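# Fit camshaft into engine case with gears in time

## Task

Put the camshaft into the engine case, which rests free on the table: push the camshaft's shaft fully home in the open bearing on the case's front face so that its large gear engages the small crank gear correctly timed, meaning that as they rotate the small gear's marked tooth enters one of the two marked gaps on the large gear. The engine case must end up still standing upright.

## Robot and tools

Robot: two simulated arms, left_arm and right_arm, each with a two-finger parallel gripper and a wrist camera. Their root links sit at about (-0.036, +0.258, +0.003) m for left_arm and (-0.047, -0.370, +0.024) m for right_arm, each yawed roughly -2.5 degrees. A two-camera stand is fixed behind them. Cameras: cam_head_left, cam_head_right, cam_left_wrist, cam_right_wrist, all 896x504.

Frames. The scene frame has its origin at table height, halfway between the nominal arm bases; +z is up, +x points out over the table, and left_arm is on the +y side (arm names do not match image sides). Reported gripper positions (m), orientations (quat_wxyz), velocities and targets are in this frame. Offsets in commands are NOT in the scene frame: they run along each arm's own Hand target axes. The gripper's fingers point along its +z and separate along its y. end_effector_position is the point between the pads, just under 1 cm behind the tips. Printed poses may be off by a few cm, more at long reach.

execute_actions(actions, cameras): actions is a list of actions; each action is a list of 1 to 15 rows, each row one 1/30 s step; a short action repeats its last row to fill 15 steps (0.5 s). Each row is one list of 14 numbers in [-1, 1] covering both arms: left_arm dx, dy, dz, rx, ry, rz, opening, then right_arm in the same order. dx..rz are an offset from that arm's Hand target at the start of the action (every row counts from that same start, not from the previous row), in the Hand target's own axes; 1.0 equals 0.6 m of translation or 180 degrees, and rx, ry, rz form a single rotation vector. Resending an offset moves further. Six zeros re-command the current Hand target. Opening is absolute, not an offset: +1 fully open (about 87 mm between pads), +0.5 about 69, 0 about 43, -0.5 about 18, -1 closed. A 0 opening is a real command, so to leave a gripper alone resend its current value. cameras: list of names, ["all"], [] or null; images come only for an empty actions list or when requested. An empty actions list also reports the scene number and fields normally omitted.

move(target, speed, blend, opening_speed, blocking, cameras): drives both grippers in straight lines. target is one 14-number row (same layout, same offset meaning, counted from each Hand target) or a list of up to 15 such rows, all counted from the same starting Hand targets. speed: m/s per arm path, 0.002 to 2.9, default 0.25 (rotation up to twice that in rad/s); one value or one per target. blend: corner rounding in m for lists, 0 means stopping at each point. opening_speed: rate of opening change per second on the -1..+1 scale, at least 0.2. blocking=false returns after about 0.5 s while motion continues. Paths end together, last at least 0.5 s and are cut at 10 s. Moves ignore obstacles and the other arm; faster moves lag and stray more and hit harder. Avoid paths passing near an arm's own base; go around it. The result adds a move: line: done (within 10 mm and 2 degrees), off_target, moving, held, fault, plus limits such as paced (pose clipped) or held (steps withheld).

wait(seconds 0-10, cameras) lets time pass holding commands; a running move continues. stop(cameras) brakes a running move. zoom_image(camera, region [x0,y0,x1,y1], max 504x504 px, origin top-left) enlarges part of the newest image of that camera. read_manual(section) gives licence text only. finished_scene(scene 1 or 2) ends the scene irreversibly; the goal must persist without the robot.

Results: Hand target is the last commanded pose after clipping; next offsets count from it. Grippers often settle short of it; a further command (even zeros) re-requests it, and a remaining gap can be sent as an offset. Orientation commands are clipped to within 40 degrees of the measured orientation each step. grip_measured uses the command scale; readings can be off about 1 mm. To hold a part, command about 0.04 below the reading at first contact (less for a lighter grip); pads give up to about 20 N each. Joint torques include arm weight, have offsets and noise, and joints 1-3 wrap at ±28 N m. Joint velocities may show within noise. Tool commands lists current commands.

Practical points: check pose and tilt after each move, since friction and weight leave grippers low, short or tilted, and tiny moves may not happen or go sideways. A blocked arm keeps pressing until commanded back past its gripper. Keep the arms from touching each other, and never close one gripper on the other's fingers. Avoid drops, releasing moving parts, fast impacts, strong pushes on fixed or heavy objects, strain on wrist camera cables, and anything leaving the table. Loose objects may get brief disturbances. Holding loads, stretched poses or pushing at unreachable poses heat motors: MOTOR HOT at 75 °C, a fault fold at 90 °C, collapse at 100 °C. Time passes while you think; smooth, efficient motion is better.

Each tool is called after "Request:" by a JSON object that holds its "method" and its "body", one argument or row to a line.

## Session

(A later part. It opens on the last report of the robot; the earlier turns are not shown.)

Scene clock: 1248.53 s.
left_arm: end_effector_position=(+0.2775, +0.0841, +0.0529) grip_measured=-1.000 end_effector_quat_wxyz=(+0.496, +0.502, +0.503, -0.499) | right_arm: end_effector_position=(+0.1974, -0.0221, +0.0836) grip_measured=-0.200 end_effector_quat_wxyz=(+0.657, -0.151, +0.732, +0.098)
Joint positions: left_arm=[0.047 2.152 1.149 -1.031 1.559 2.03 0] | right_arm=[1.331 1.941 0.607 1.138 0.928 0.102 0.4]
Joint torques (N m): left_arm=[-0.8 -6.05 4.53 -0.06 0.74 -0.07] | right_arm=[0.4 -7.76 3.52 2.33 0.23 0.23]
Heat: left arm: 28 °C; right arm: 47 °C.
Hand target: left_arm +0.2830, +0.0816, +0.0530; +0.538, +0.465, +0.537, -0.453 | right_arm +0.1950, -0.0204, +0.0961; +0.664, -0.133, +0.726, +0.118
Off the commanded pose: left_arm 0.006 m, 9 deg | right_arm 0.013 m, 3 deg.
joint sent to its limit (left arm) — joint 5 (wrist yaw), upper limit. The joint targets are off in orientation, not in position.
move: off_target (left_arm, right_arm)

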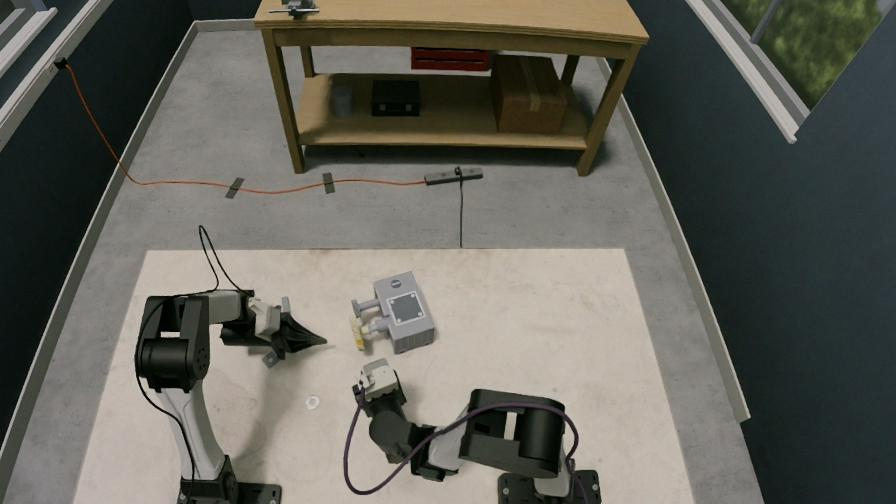

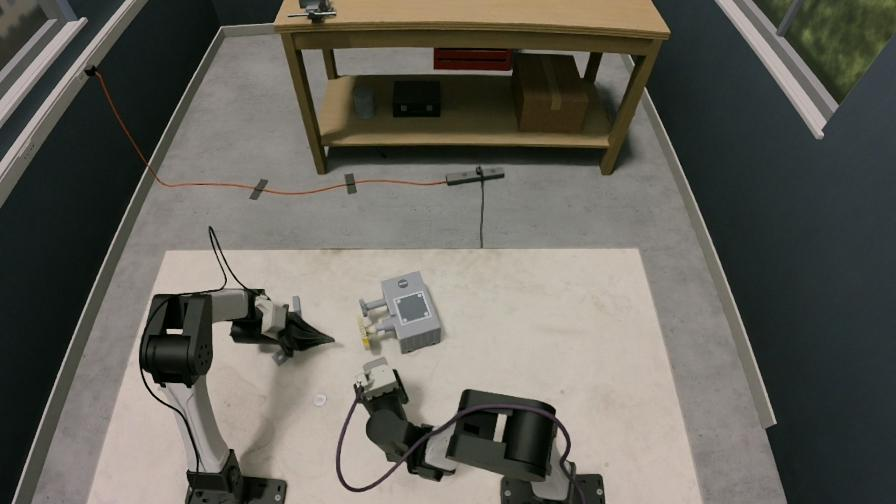

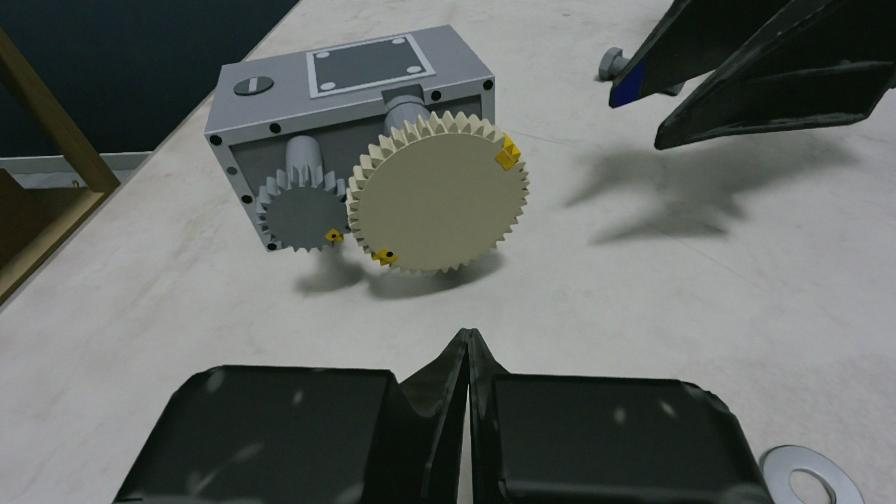

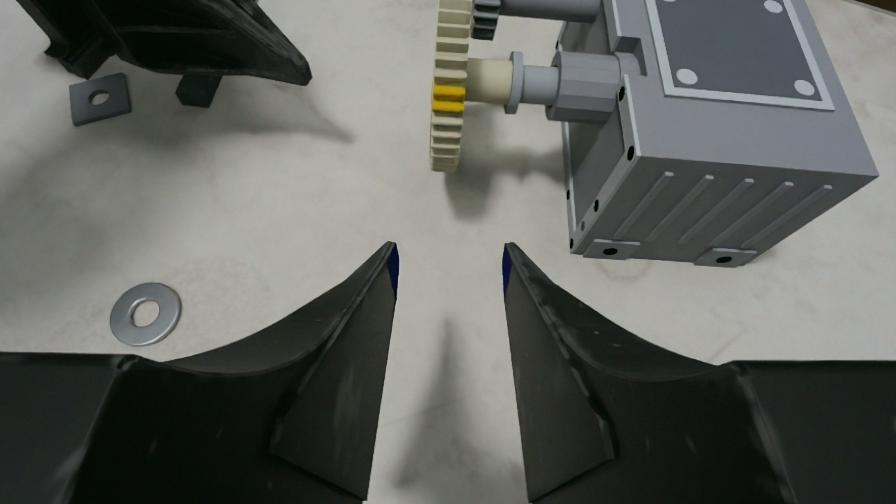

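Request:
{"method": "zoom_image", "body": {
  "camera": "cam_left_wrist",
  "region": [240, 90, 540, 290]
}}

Request:
{"method": "zoom_image", "body": {
  "camera": "cam_left_wrist",
  "region": [250, 150, 430, 280]
}}

Scaled by 1.680 from the camera's 896x504 image, which has a finer 1280x720 frame.

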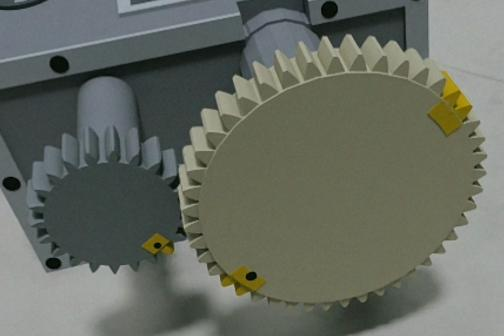

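Scaled by 2.800 from the camera's 896x504 image, which has a finer 1280x720 frame.

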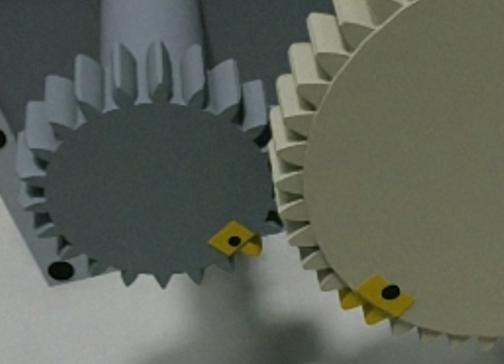

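Request:
{"method": "move", "body": {
  "target": [0.004,-0.0065,0.078,0.0506,0,-0.005,-1,0,0,0,0,0,0,-0.2],
  "speed": 0.06,
  "cameras": ["cam_left_wrist","cam_right_wrist"]
}}

Scene clock: 1276.87 s.
left_arm: end_effector_position=(+0.2818, +0.0381, +0.0509) grip_measured=-1.000 end_effector_quat_wxyz=(+0.456, +0.532, +0.471, -0.535) | right_arm: end_effector_position=(+0.1974, -0.0221, +0.0836) grip_measured=-0.200 end_effector_quat_wxyz=(+0.657, -0.151, +0.732, +0.098)
Joint positions: left_arm=[-0.092 2.228 1.289 -1.021 1.559 1.94 0] | right_arm=[1.331 1.941 0.607 1.138 0.928 0.102 0.4]
Joint torques (N m): left_arm=[-0.81 -6.53 4.82 0.04 0.75 -0.05] | right_arm=[0.44 -7.72 3.45 2.34 0.24 0.25]
Heat: left arm: 27 °C; right arm: 44 °C.
Hand target: left_arm +0.2864, +0.0348, +0.0500; +0.496, +0.502, +0.503, -0.499 | right_arm +0.1950, -0.0204, +0.0961; +0.664, -0.133, +0.726, +0.118
Off the commanded pose: left_arm 0.006 m, 8 deg | right_arm 0.013 m, 3 deg.
joint sent to its limit (left arm) — joint 5 (wrist yaw), upper limit. The joint targets are off in orientation, not in position.
move: off_target (left_arm, right_arm)
Images, in order (width x height): cam_left_wrist 896x504, cam_right_wrist 896x504.

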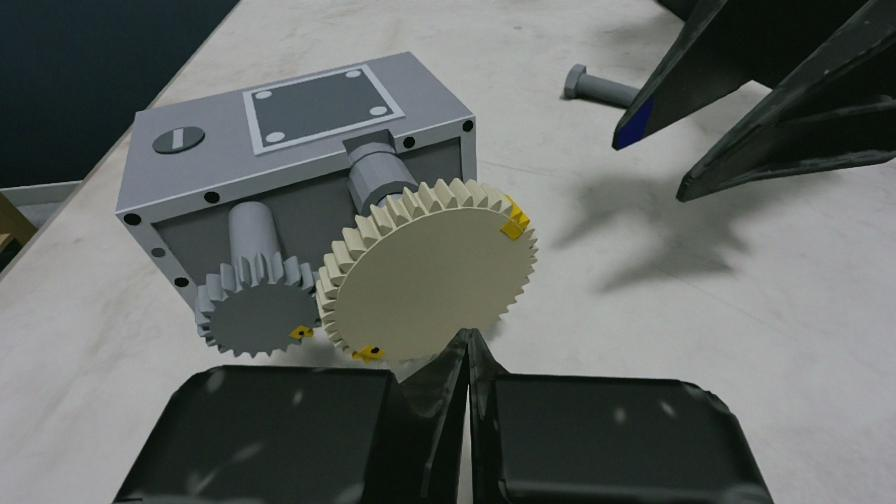

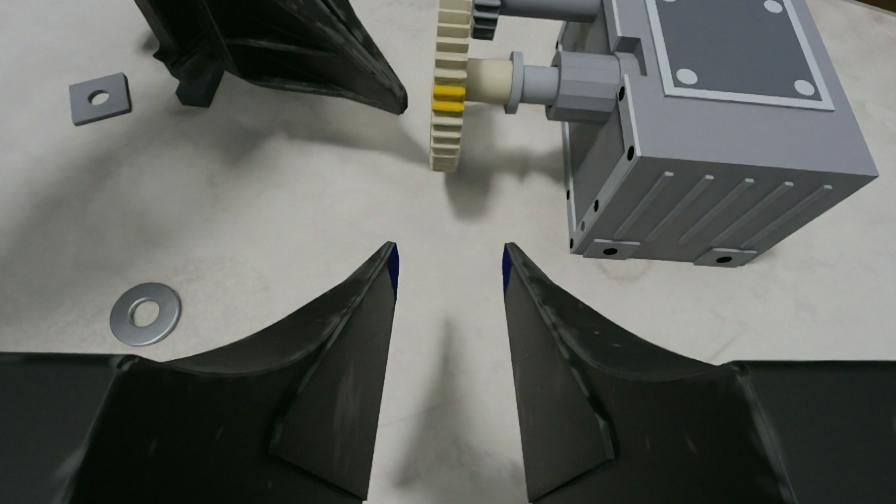

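Request:
{"method": "move", "body": {
  "target": [0.0,0.018,0.0007,0.045,0,0,-1,0,0,0,0,0,0,-0.2],
  "speed": 0.05,
  "cameras": ["cam_left_wrist","cam_right_wrist"]
}}

Scene clock: 1286.63 s.
left_arm: end_effector_position=(+0.2946, +0.0364, +0.0521) grip_measured=-1.000 end_effector_quat_wxyz=(+0.460, +0.536, +0.468, -0.532) | right_arm: end_effector_position=(+0.1974, -0.0221, +0.0836) grip_measured=-0.200 end_effector_quat_wxyz=(+0.657, -0.151, +0.732, +0.098)
Joint positions: left_arm=[-0.092 2.253 1.345 -1.021 1.559 1.924 0] | right_arm=[1.331 1.941 0.607 1.138 0.928 0.102 0.4]
Joint torques (N m): left_arm=[-0.8 -6.65 5.08 -0.08 0.65 -0.07] | right_arm=[0.43 -7.76 3.55 2.34 0.24 0.25]
Heat: left arm: 27 °C; right arm: 43 °C.
Hand target: left_arm +0.2973, +0.0343, +0.0500; +0.459, +0.536, +0.467, -0.533 | right_arm +0.1950, -0.0204, +0.0961; +0.664, -0.133, +0.726, +0.118
Off the commanded pose: left_arm 0.004 m, 0 deg | right_arm 0.013 m, 3 deg.
move: off_target (right_arm)
Images, in order (width x height): cam_left_wrist 896x504, cam_right_wrist 896x504.

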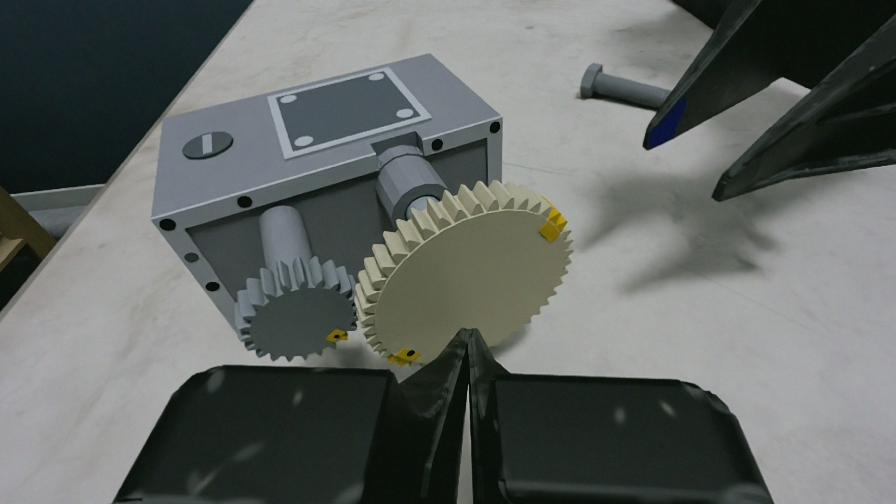

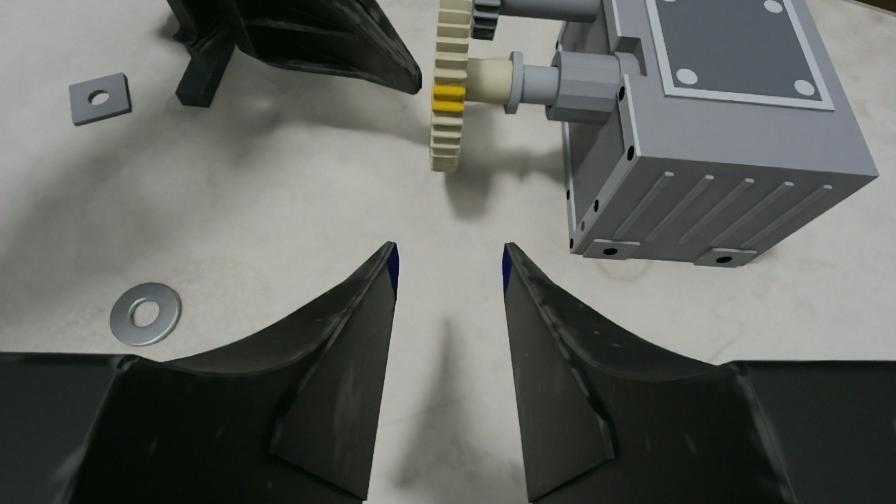

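Request:
{"method": "move", "body": {
  "target": [0.0,0.016,0.0293,0,0,0,-1,0,0,0,0,0,0,-0.2],
  "speed": 0.04,
  "cameras": ["cam_left_wrist","cam_right_wrist"]
}}

Request:
{"method": "zoom_image", "body": {
  "camera": "cam_left_wrist",
  "region": [220, 170, 480, 370]
}}

Scene clock: 1292.47 s.
left_arm: end_effector_position=(+0.3003, +0.0203, +0.0506) grip_measured=-1.000 end_effector_quat_wxyz=(+0.444, +0.541, +0.461, -0.545) | right_arm: end_effector_position=(+0.1974, -0.0221, +0.0836) grip_measured=-0.200 end_effector_quat_wxyz=(+0.657, -0.151, +0.732, +0.098)
Joint positions: left_arm=[-0.133 2.295 1.42 -1.017 1.559 1.87 0] | right_arm=[1.331 1.941 0.607 1.138 0.928 0.102 0.4]
Joint torques (N m): left_arm=[-1.03 -7.05 5.24 0.14 0.75 -0.05] | right_arm=[0.49 -7.82 3.43 2.33 0.24 0.23]
Heat: left arm: 27 °C; right arm: 43 °C.
Hand target: left_arm +0.3043, +0.0156, +0.0497; +0.459, +0.536, +0.467, -0.533 | right_arm +0.1950, -0.0204, +0.0961; +0.664, -0.133, +0.726, +0.118
Off the commanded pose: left_arm 0.006 m, 2 deg | right_arm 0.013 m, 3 deg.
joint sent to its limit (left arm) — joint 5 (wrist yaw), upper limit. The joint targets still meet the commanded pose.
move: off_target (right_arm)
Images, in order (width x height): cam_left_wrist 896x504, cam_right_wrist 896x504.

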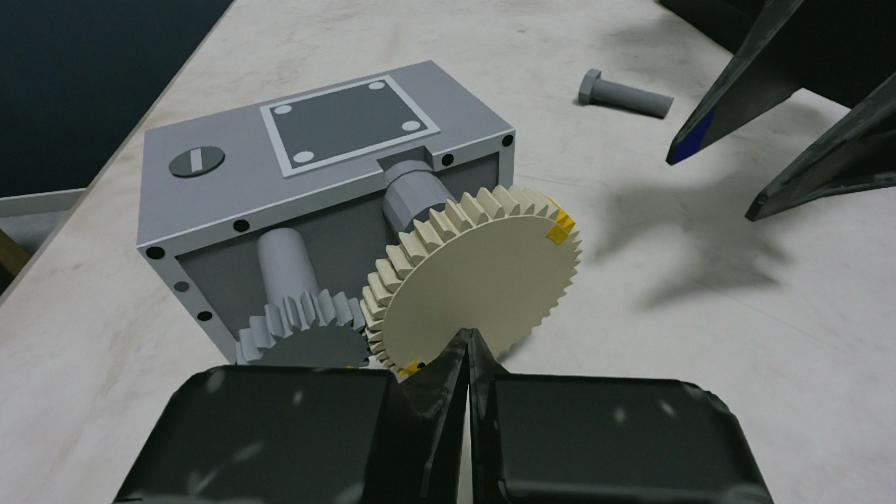

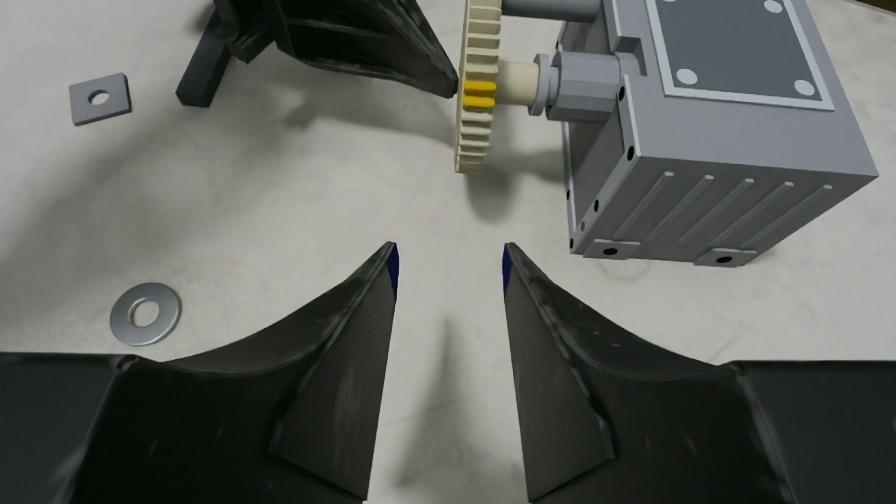

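Scaled by 1.938 from the camera's 896x504 image, which has a finer 1280x720 frame.

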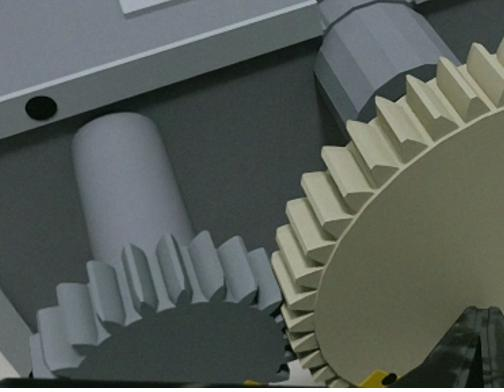

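Request:
{"method": "move", "body": {
  "target": [0.0,0.007,0.0145,0,0,0,-1,0,0,0,0,0,0,-0.2],
  "speed": 0.03,
  "cameras": ["cam_left_wrist","cam_right_wrist"]
}}

Request:
{"method": "zoom_image", "body": {
  "camera": "cam_right_wrist",
  "region": [400, 0, 660, 180]
}}

Request:
{"method": "zoom_image", "body": {
  "camera": "cam_left_wrist",
  "region": [220, 170, 480, 370]
}}

Scene clock: 1300.40 s.
left_arm: end_effector_position=(+0.3027, +0.0150, +0.0504) grip_measured=-1.000 end_effector_quat_wxyz=(+0.435, +0.539, +0.464, -0.552) | right_arm: end_effector_position=(+0.1974, -0.0221, +0.0836) grip_measured=-0.200 end_effector_quat_wxyz=(+0.657, -0.151, +0.732, +0.098)
Joint positions: left_arm=[-0.146 2.31 1.45 -1.015 1.559 1.831 0] | right_arm=[1.331 1.941 0.607 1.138 0.928 0.102 0.4]
Joint torques (N m): left_arm=[-1.77 -7.06 5.67 0.29 0.76 -0.01] | right_arm=[0.42 -7.82 3.44 2.36 0.25 0.23]
Heat: left arm: 28 °C; right arm: 43 °C.
Hand target: left_arm +0.3072, +0.0064, +0.0496; +0.459, +0.536, +0.467, -0.533 | right_arm +0.1950, -0.0204, +0.0961; +0.664, -0.133, +0.726, +0.118
Off the commanded pose: left_arm 0.010 m, 4 deg | right_arm 0.013 m, 3 deg.
joint sent to its limit (left arm) — joint 5 (wrist yaw), upper limit. The joint targets are off in orientation, not in position.
move: off_target (left_arm, right_arm)
Images, in order (width x height): cam_left_wrist 896x504, cam_right_wrist 896x504.

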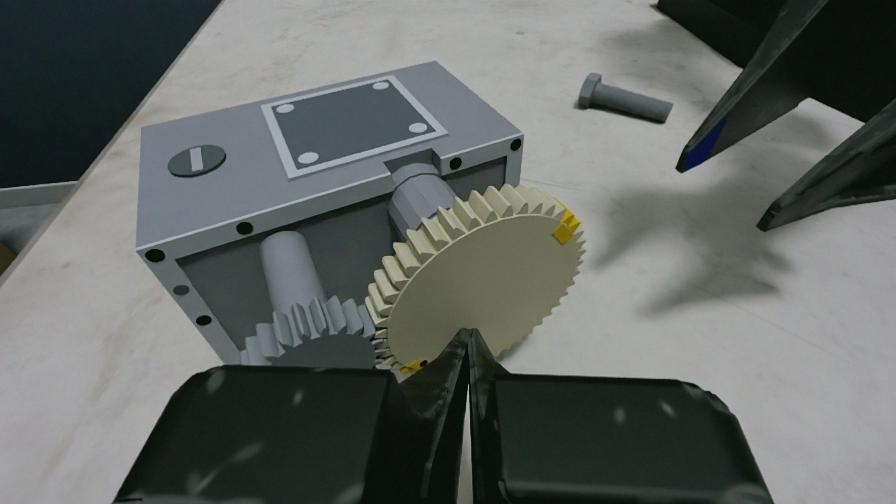

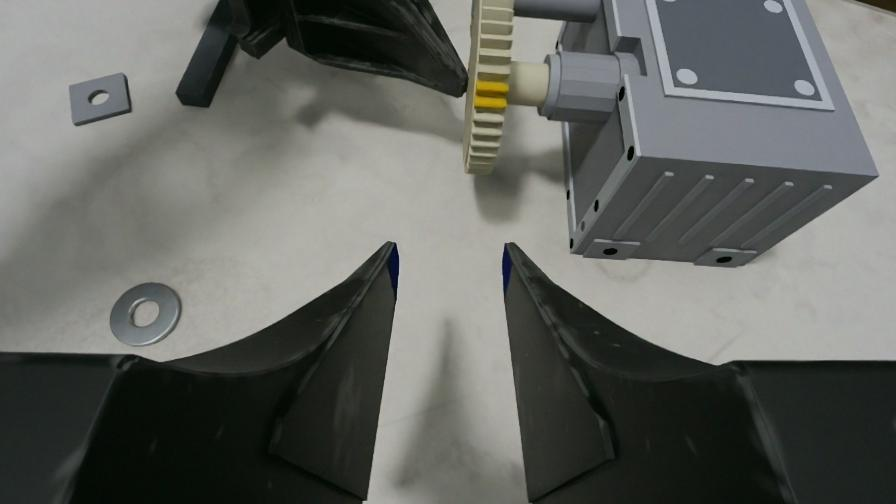

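Scaled by 1.938 from the camera's 896x504 image, which has a finer 1280x720 frame.

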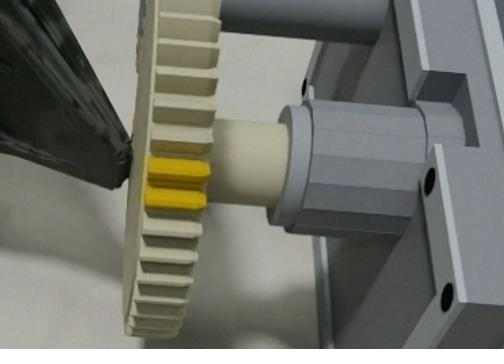

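Scaled by 1.938 from the camera's 896x504 image, which has a finer 1280x720 frame.

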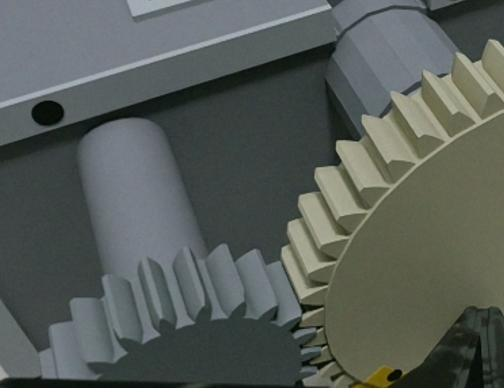

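Request:
{"method": "move", "body": {
  "target": [0.0,0.0035,0.0073,0,0,0,-1,0,0,0,0,0,0,-0.2],
  "speed": 0.03,
  "cameras": ["cam_right_wrist"]
}}

Request:
{"method": "zoom_image", "body": {
  "camera": "cam_right_wrist",
  "region": [400, 0, 660, 180]
}}

Request:
{"method": "move", "body": {
  "target": [-0.05,-0.05,-0.12,0,0,0,-1,0,0,0,0,0,0,-0.2],
  "speed": 0.08,
  "cameras": ["cam_left_wrist","cam_right_wrist"]
}}

Scene clock: 1307.13 s.
left_arm: end_effector_position=(+0.3031, +0.0150, +0.0501) grip_measured=-1.000 end_effector_quat_wxyz=(+0.426, +0.534, +0.471, -0.557) | right_arm: end_effector_position=(+0.1974, -0.0221, +0.0836) grip_measured=-0.200 end_effector_quat_wxyz=(+0.657, -0.151, +0.732, +0.098)
Joint positions: left_arm=[-0.146 2.314 1.458 -1.015 1.555 1.8 0] | right_arm=[1.331 1.941 0.607 1.138 0.928 0.102 0.4]
Joint torques (N m): left_arm=[-2.55 -6.99 6.11 0.46 0.81 0.04] | right_arm=[0.38 -7.77 3.49 2.34 0.23 0.25]
Heat: left arm: 28 °C; right arm: 43 °C.
Hand target: left_arm +0.3087, +0.0018, +0.0495; +0.459, +0.536, +0.467, -0.533 | right_arm +0.1950, -0.0204, +0.0961; +0.664, -0.133, +0.726, +0.118
Off the commanded pose: left_arm 0.014 m, 5 deg | right_arm 0.013 m, 3 deg.
joint sent to its limit (left arm) — joint 5 (wrist yaw), upper limit. The joint targets are off in orientation, not in position.
move: off_target (left_arm, right_arm)
Images, in order (width x height): cam_right_wrist 896x504.

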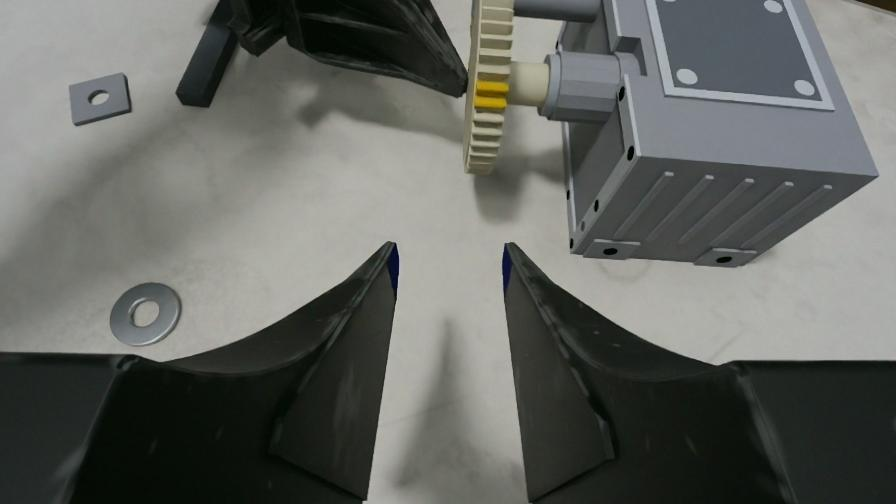

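Scaled by 1.938 from the camera's 896x504 image, which has a finer 1280x720 frame.

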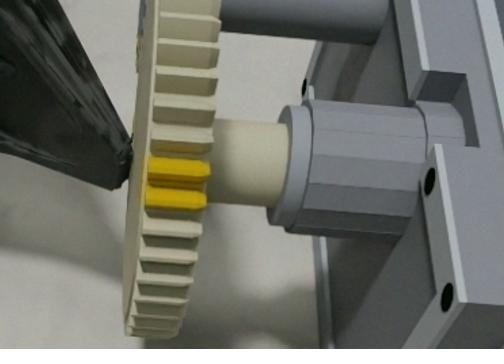

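Scene clock: 1309.23 s.
left_arm: end_effector_position=(+0.2864, +0.0750, +0.0768) grip_measured=-1.000 end_effector_quat_wxyz=(+0.464, +0.526, +0.502, -0.505) | right_arm: end_effector_position=(+0.1974, -0.0221, +0.0836) grip_measured=-0.200 end_effector_quat_wxyz=(+0.657, -0.151, +0.732, +0.098)
Joint positions: left_arm=[0.011 2.15 1.301 -1.24 1.504 2.072 0] | right_arm=[1.331 1.941 0.607 1.138 0.928 0.102 0.4]
Joint torques (N m): left_arm=[-0.13 -7.53 5.09 -0.52 0.53 0.08] | right_arm=[0.49 -7.79 3.48 2.35 0.24 0.24]
Heat: left arm: 28 °C; right arm: 43 °C.
Hand target: left_arm +0.2893, +0.0770, +0.0804; +0.459, +0.536, +0.467, -0.533 | right_arm +0.1950, -0.0204, +0.0961; +0.664, -0.133, +0.726, +0.118
Off the commanded pose: left_arm 0.005 m, 5 deg | right_arm 0.013 m, 3 deg.
joint sent to its limit (left arm) — joint 6 (wrist roll), upper limit. The joint targets are off in orientation, not in position.
move: off_target (left_arm, right_arm)
Images, in order (width x height): cam_left_wrist 896x504, cam_right_wrist 896x504.

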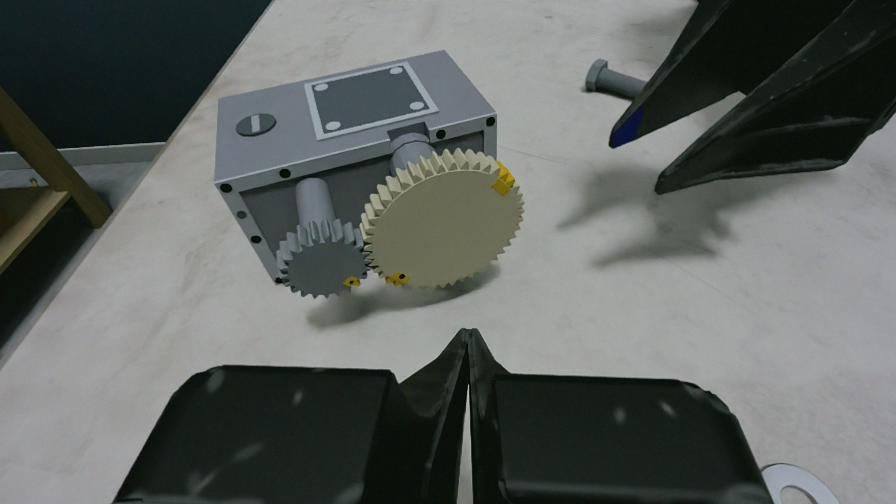

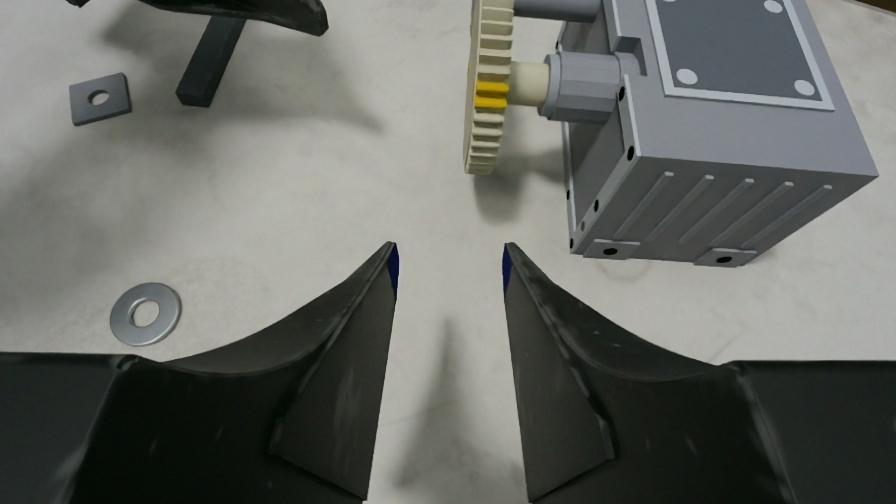

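Request:
{"method": "zoom_image", "body": {
  "camera": "cam_left_wrist",
  "region": [270, 140, 530, 310]
}}

Request:
{"method": "zoom_image", "body": {
  "camera": "cam_left_wrist",
  "region": [320, 200, 430, 310]
}}

Scaled by 1.938 from the camera's 896x504 image, which has a finer 1280x720 frame.

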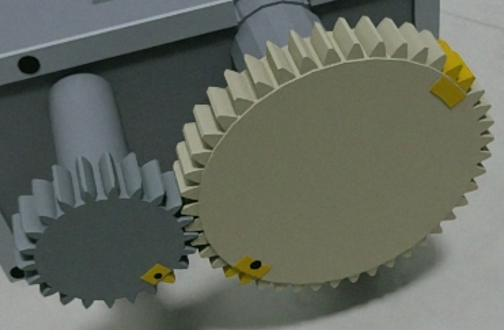

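Scaled by 4.582 from the camera's 896x504 image, which has a finer 1280x720 frame.

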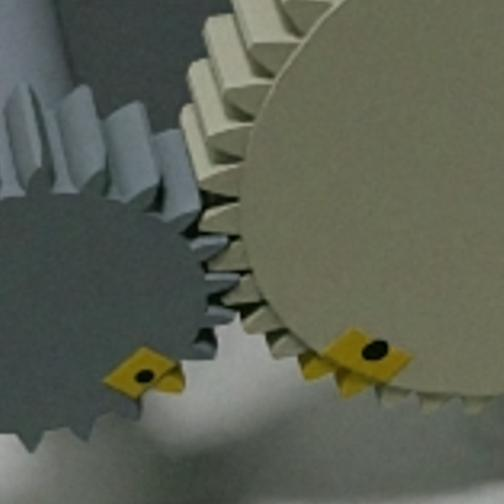

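Request:
{"method": "zoom_image", "body": {
  "camera": "cam_left_wrist",
  "region": [345, 230, 405, 295]
}}

Request:
{"method": "zoom_image", "body": {
  "camera": "cam_left_wrist",
  "region": [355, 235, 385, 268]
}}

Scaled by 7.754 from the camera's 896x504 image, which has a finer 1280x720 frame.

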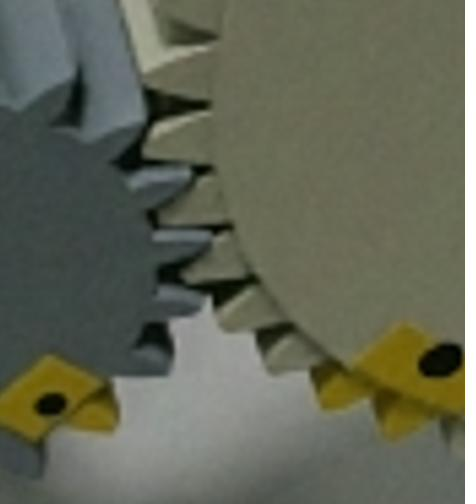

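Scaled by 15.273 from the camera's 896x504 image, which has a finer 1280x720 frame.

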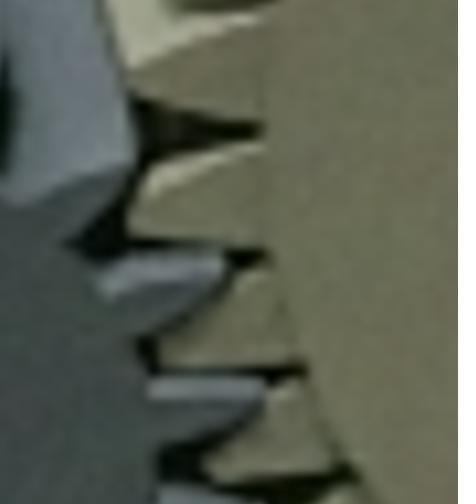

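Request:
{"method": "move", "body": {
  "target": [0,0,0,0,0,0,-1,0,-0.0167,0.06,0,0,0,-0.2],
  "speed": 0.1,
  "cameras": ["cam_right_wrist"]
}}

Scene clock: 1333.13 s.
left_arm: end_effector_position=(+0.2861, +0.0751, +0.0766) grip_measured=-1.000 end_effector_quat_wxyz=(+0.463, +0.526, +0.503, -0.506) | right_arm: end_effector_position=(+0.2268, -0.0262, +0.0825) grip_measured=-0.200 end_effector_quat_wxyz=(+0.655, -0.143, +0.735, +0.103)
Joint positions: left_arm=[0.011 2.15 1.301 -1.242 1.503 2.072 0] | right_arm=[1.236 1.961 0.63 1.15 0.838 0.098 0.4]
Joint torques (N m): left_arm=[-0.14 -7.46 5.23 -0.53 0.53 0.06] | right_arm=[-0.66 -5.48 6.9 2.4 0.05 0]
Heat: left arm: 28 °C; right arm: 42 °C.
Hand target: left_arm +0.2893, +0.0770, +0.0804; +0.459, +0.536, +0.467, -0.533 | right_arm +0.2322, -0.0174, +0.0929; +0.664, -0.132, +0.726, +0.118
Off the commanded pose: left_arm 0.005 m, 5 deg | right_arm 0.015 m, 3 deg.
joint sent to its limit (left arm) — joint 6 (wrist roll), upper limit. The joint targets are off in orientation, not in position.
move: off_target (left_arm, right_arm)
Images, in order (width x height): cam_right_wrist 896x504.

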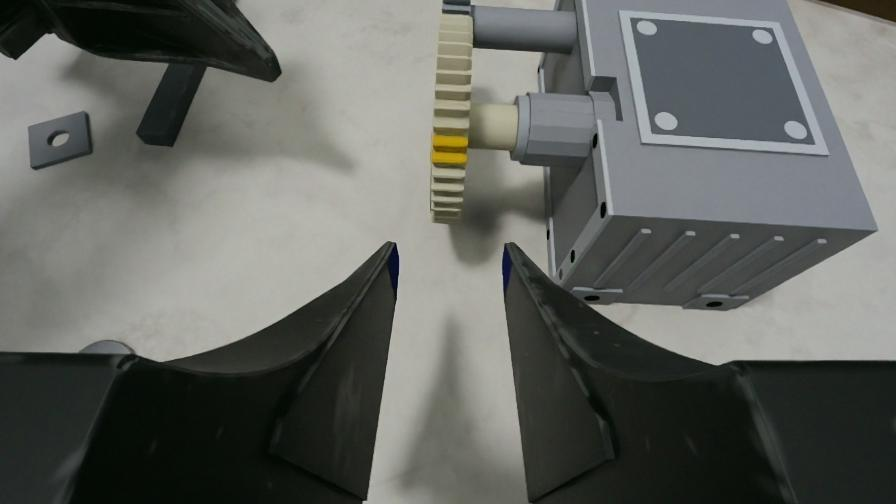

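Request:
{"method": "move", "body": {
  "target": [0,0,0,0,0,0,-1,-0.013,0,0.062,0,0,0,-0.2],
  "speed": 0.1,
  "cameras": ["cam_right_wrist"]
}}

Scene clock: 1339.87 s.
left_arm: end_effector_position=(+0.2861, +0.0751, +0.0766) grip_measured=-1.000 end_effector_quat_wxyz=(+0.463, +0.526, +0.503, -0.506) | right_arm: end_effector_position=(+0.2623, -0.0109, +0.0902) grip_measured=-0.200 end_effector_quat_wxyz=(+0.659, -0.136, +0.732, +0.110)
Joint positions: left_arm=[0.011 2.15 1.301 -1.242 1.503 2.072 0] | right_arm=[1.154 2.01 0.747 1.115 0.757 0.084 0.4]
Joint torques (N m): left_arm=[-0.1 -7.5 5.19 -0.52 0.53 0.06] | right_arm=[-0.64 -6.08 7.39 2.2 0.05 -0.01]
Heat: left arm: 28 °C; right arm: 41 °C.
Hand target: left_arm +0.2893, +0.0770, +0.0804; +0.459, +0.536, +0.467, -0.533 | right_arm +0.2675, -0.0042, +0.0974; +0.664, -0.132, +0.726, +0.118
Off the commanded pose: left_arm 0.005 m, 5 deg | right_arm 0.011 m, 1 deg.
joint sent to its limit (left arm) — joint 6 (wrist roll), upper limit. The joint targets are off in orientation, not in position.
move: off_target (left_arm, right_arm)
Images, in order (width x height): cam_right_wrist 896x504.

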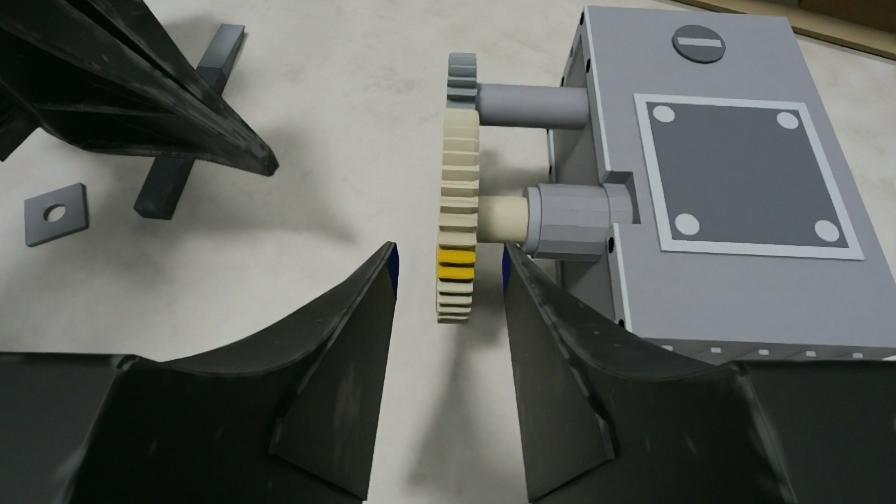

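Request:
{"method": "move", "body": {
  "target": [
    [0,0,0,0,0,0,-1,0,0,0.01,0,0,0,-0.2],
    [0,0,0,0,0,0,-1,0,0,0.01,0,0,0,-0.85]
  ],
  "opening_speed": 0.6,
  "speed": 0.1,
  "cameras": []
}}

Request:
{"method": "move", "body": {
  "target": [0,0,0,0,0,0,-1,0,0.04,0,0,0,0,-0.85],
  "speed": 0.05,
  "cameras": ["cam_right_wrist","cam_left_wrist"]
}}

Scene clock: 1349.70 s.
left_arm: end_effector_position=(+0.2861, +0.0751, +0.0766) grip_measured=-1.000 end_effector_quat_wxyz=(+0.463, +0.526, +0.503, -0.506) | right_arm: end_effector_position=(+0.2676, -0.0091, +0.0891) grip_measured=-0.656 end_effector_quat_wxyz=(+0.659, -0.137, +0.732, +0.109)
Joint positions: left_arm=[0.011 2.15 1.301 -1.242 1.503 2.072 0] | right_arm=[1.143 2.023 0.765 1.109 0.746 0.08 0.172]
Joint torques (N m): left_arm=[-0.12 -7.46 5.2 -0.52 0.53 0.06] | right_arm=[-0.57 -6.09 7.51 2.21 0.02 0.02]
Heat: left arm: 28 °C; right arm: 41 °C.
Hand target: left_arm +0.2893, +0.0770, +0.0804; +0.459, +0.536, +0.467, -0.533 | right_arm +0.2730, -0.0020, +0.0968; +0.664, -0.132, +0.726, +0.118
Off the commanded pose: left_arm 0.005 m, 5 deg | right_arm 0.012 m, 2 deg.
joint sent to its limit (left arm) — joint 6 (wrist roll), upper limit. The joint targets are off in orientation, not in position.
move: off_target (left_arm, right_arm); target 2's new opening was sent with right_arm's hand 0.012 m and 1 deg from that target
No camera images: "cameras" was empty.

Scene clock: 1350.57 s.
left_arm: end_effector_position=(+0.2861, +0.0751, +0.0766) grip_measured=-1.000 end_effector_quat_wxyz=(+0.463, +0.526, +0.503, -0.506) | right_arm: end_effector_position=(+0.2716, -0.0033, +0.0890) grip_measured=-0.656 end_effector_quat_wxyz=(+0.663, -0.121, +0.734, +0.086)
Joint positions: left_arm=[0.011 2.15 1.301 -1.242 1.503 2.072 0] | right_arm=[1.161 2.057 0.829 1.071 0.822 0.08 0.172]
Joint torques (N m): left_arm=[-0.12 -7.46 5.22 -0.53 0.53 0.07] | right_arm=[1.81 -6.31 8.1 2.14 -0.19 0.12]
Heat: left arm: 28 °C; right arm: 40 °C.
Hand target: left_arm +0.2893, +0.0770, +0.0804; +0.459, +0.536, +0.467, -0.533 | right_arm +0.2647, +0.0204, +0.0967; +0.664, -0.132, +0.726, +0.118
Off the commanded pose: left_arm 0.005 m, 5 deg | right_arm 0.026 m, 4 deg.
joint sent to its limit (left arm) — joint 6 (wrist roll), upper limit. The joint targets are off in orientation, not in position.
move: off_target (left_arm, right_arm)
Images, in order (width x height): cam_left_wrist 896x504, cam_right_wrist 896x504.

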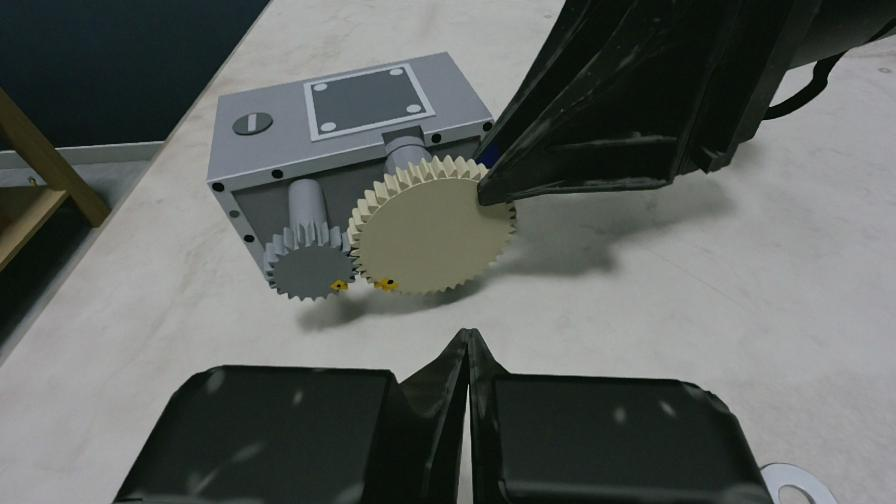

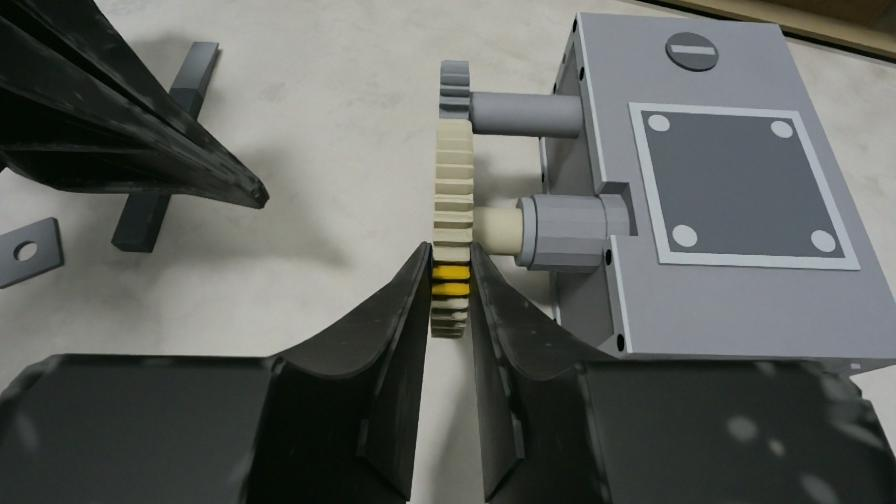

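Request:
{"method": "move", "body": {
  "target": [
    [0,0,0,0,0,0,-1,0,-0.03,0,0,0,0,-0.85],
    [0,0,0,0,0,0,-1,0,-0.03,0,0,0,0,-0.2]
  ],
  "opening_speed": 0.6,
  "speed": 0.06,
  "cameras": []
}}

Request:
{"method": "wait", "body": {
  "seconds": 0.1,
  "cameras": ["cam_right_wrist"]
}}

Scene clock: 1380.47 s.
left_arm: end_effector_position=(+0.2861, +0.0751, +0.0766) grip_measured=-1.000 end_effector_quat_wxyz=(+0.463, +0.526, +0.503, -0.506) | right_arm: end_effector_position=(+0.2697, +0.0036, +0.0881) grip_measured=-0.200 end_effector_quat_wxyz=(+0.659, -0.137, +0.731, +0.109)
Joint positions: left_arm=[0.011 2.15 1.301 -1.242 1.503 2.072 0] | right_arm=[1.154 2.057 0.819 1.09 0.758 0.08 0.4]
Joint torques (N m): left_arm=[-0.13 -7.49 5.2 -0.52 0.53 0.06] | right_arm=[-0.51 -8.13 4.25 2.3 0.05 0.05]
Heat: left arm: 29 °C; right arm: 38 °C.
Hand target: left_arm +0.2893, +0.0770, +0.0804; +0.459, +0.536, +0.467, -0.533 | right_arm +0.2710, +0.0036, +0.0968; +0.664, -0.132, +0.726, +0.118
Off the commanded pose: left_arm 0.005 m, 5 deg | right_arm 0.009 m, 1 deg.
joint sent to its limit (left arm) — joint 6 (wrist roll), upper limit. The joint targets are off in orientation, not in position.
move: off_target (left_arm); target 2's new opening was sent with right_arm's hand 0.010 m and 3 deg from that target
No camera images: "cameras" was empty.

Scene clock: 1380.57 s.
left_arm: end_effector_position=(+0.2861, +0.0751, +0.0766) grip_measured=-1.000 end_effector_quat_wxyz=(+0.463, +0.526, +0.503, -0.506) | right_arm: end_effector_position=(+0.2697, +0.0036, +0.0881) grip_measured=-0.200 end_effector_quat_wxyz=(+0.659, -0.137, +0.731, +0.109)
Joint positions: left_arm=[0.011 2.15 1.301 -1.242 1.503 2.072 0] | right_arm=[1.154 2.057 0.819 1.09 0.758 0.08 0.4]
Joint torques (N m): left_arm=[-0.12 -7.49 5.22 -0.52 0.53 0.07] | right_arm=[-0.54 -8.24 4.21 2.31 0.05 0.03]
Heat: left arm: 29 °C; right arm: 39 °C.
Hand target: left_arm +0.2893, +0.0770, +0.0804; +0.459, +0.536, +0.467, -0.533 | right_arm +0.2710, +0.0036, +0.0968; +0.664, -0.132, +0.726, +0.118
Tool commands: left_gripper/opening=-1.0 right_gripper/opening=-0.2
Off the commanded pose: left_arm 0.005 m, 5 deg | right_arm 0.009 m, 1 deg.
wait: 0.10 s; no rest
Images, in order (width x height): cam_right_wrist 896x504.

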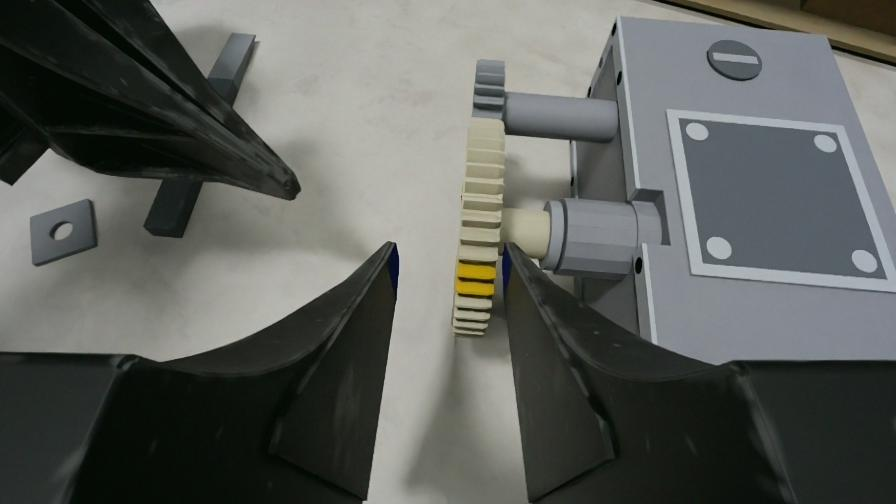

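Request:
{"method": "move", "body": {
  "target": [
    [0,0,0,0,0,0,-1,0,0,-0.1,0,0,0,-0.2],
    [0,0,0,0,0,0,-1,-0.1,-0.015,-0.05,0,0.22,0,-0.2],
    [0,0,0,0,0,0,-1,-0.081,-0.021,0.0065,0,0.405,0,-0.2]
  ],
  "blend": [0.02,0.02,0],
  "speed": 0.12,
  "cameras": ["cam_left_wrist","cam_right_wrist"]
}}

Scene clock: 1400.03 s.
left_arm: end_effector_position=(+0.2861, +0.0751, +0.0766) grip_measured=-1.000 end_effector_quat_wxyz=(+0.463, +0.526, +0.503, -0.506) | right_arm: end_effector_position=(+0.2795, -0.0057, +0.1383) grip_measured=-0.200 end_effector_quat_wxyz=(+0.122, -0.174, +0.977, +0.027)
Joint positions: left_arm=[0.011 2.15 1.301 -1.242 1.503 2.072 0] | right_arm=[0.882 2.587 2.815 -1.574 0.107 0.476 0.4]
Joint torques (N m): left_arm=[-0.13 -7.47 5.22 -0.52 0.53 0.07] | right_arm=[-0.75 -9.91 8.75 1.02 0.08 -0.04]
Heat: left arm: 29 °C; right arm: 40 °C.
Hand target: left_arm +0.2893, +0.0770, +0.0804; +0.459, +0.536, +0.467, -0.533 | right_arm +0.2830, -0.0051, +0.1449; +0.103, -0.177, +0.979, +0.017
Off the commanded pose: left_arm 0.005 m, 5 deg | right_arm 0.007 m, 2 deg.
joint sent to its limit (left arm) — joint 6 (wrist roll), upper limit. The joint targets are off in orientation, not in position.
joint sent to its limit (right arm) — joint 4 (wrist pitch), lower limit. The joint targets are off in orientation, not in position.
move: off_target (left_arm)
Images, in order (width x height): cam_left_wrist 896x504, cam_right_wrist 896x504.

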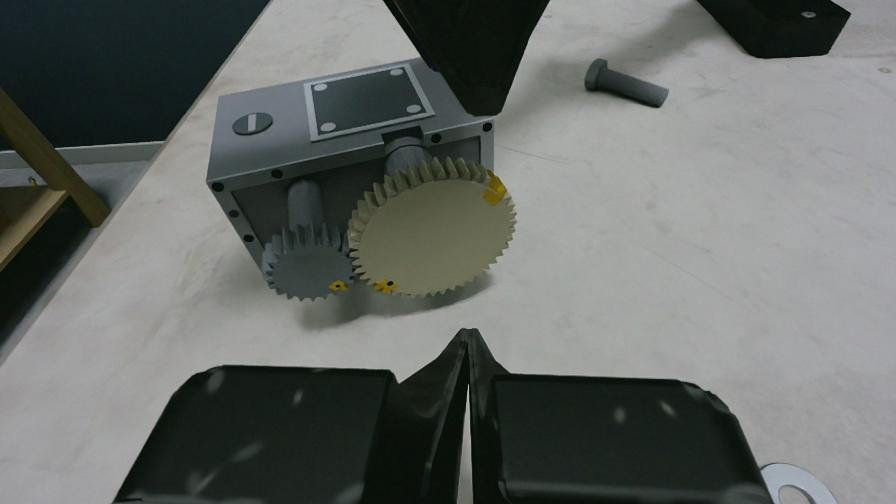

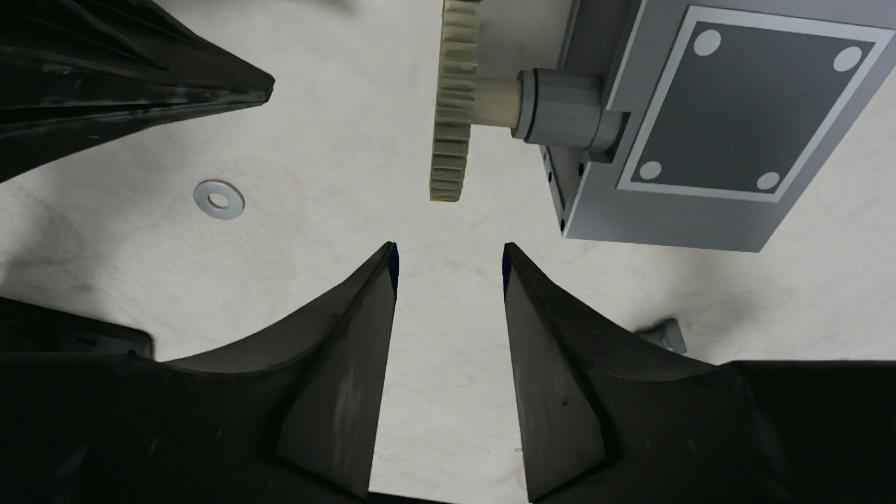

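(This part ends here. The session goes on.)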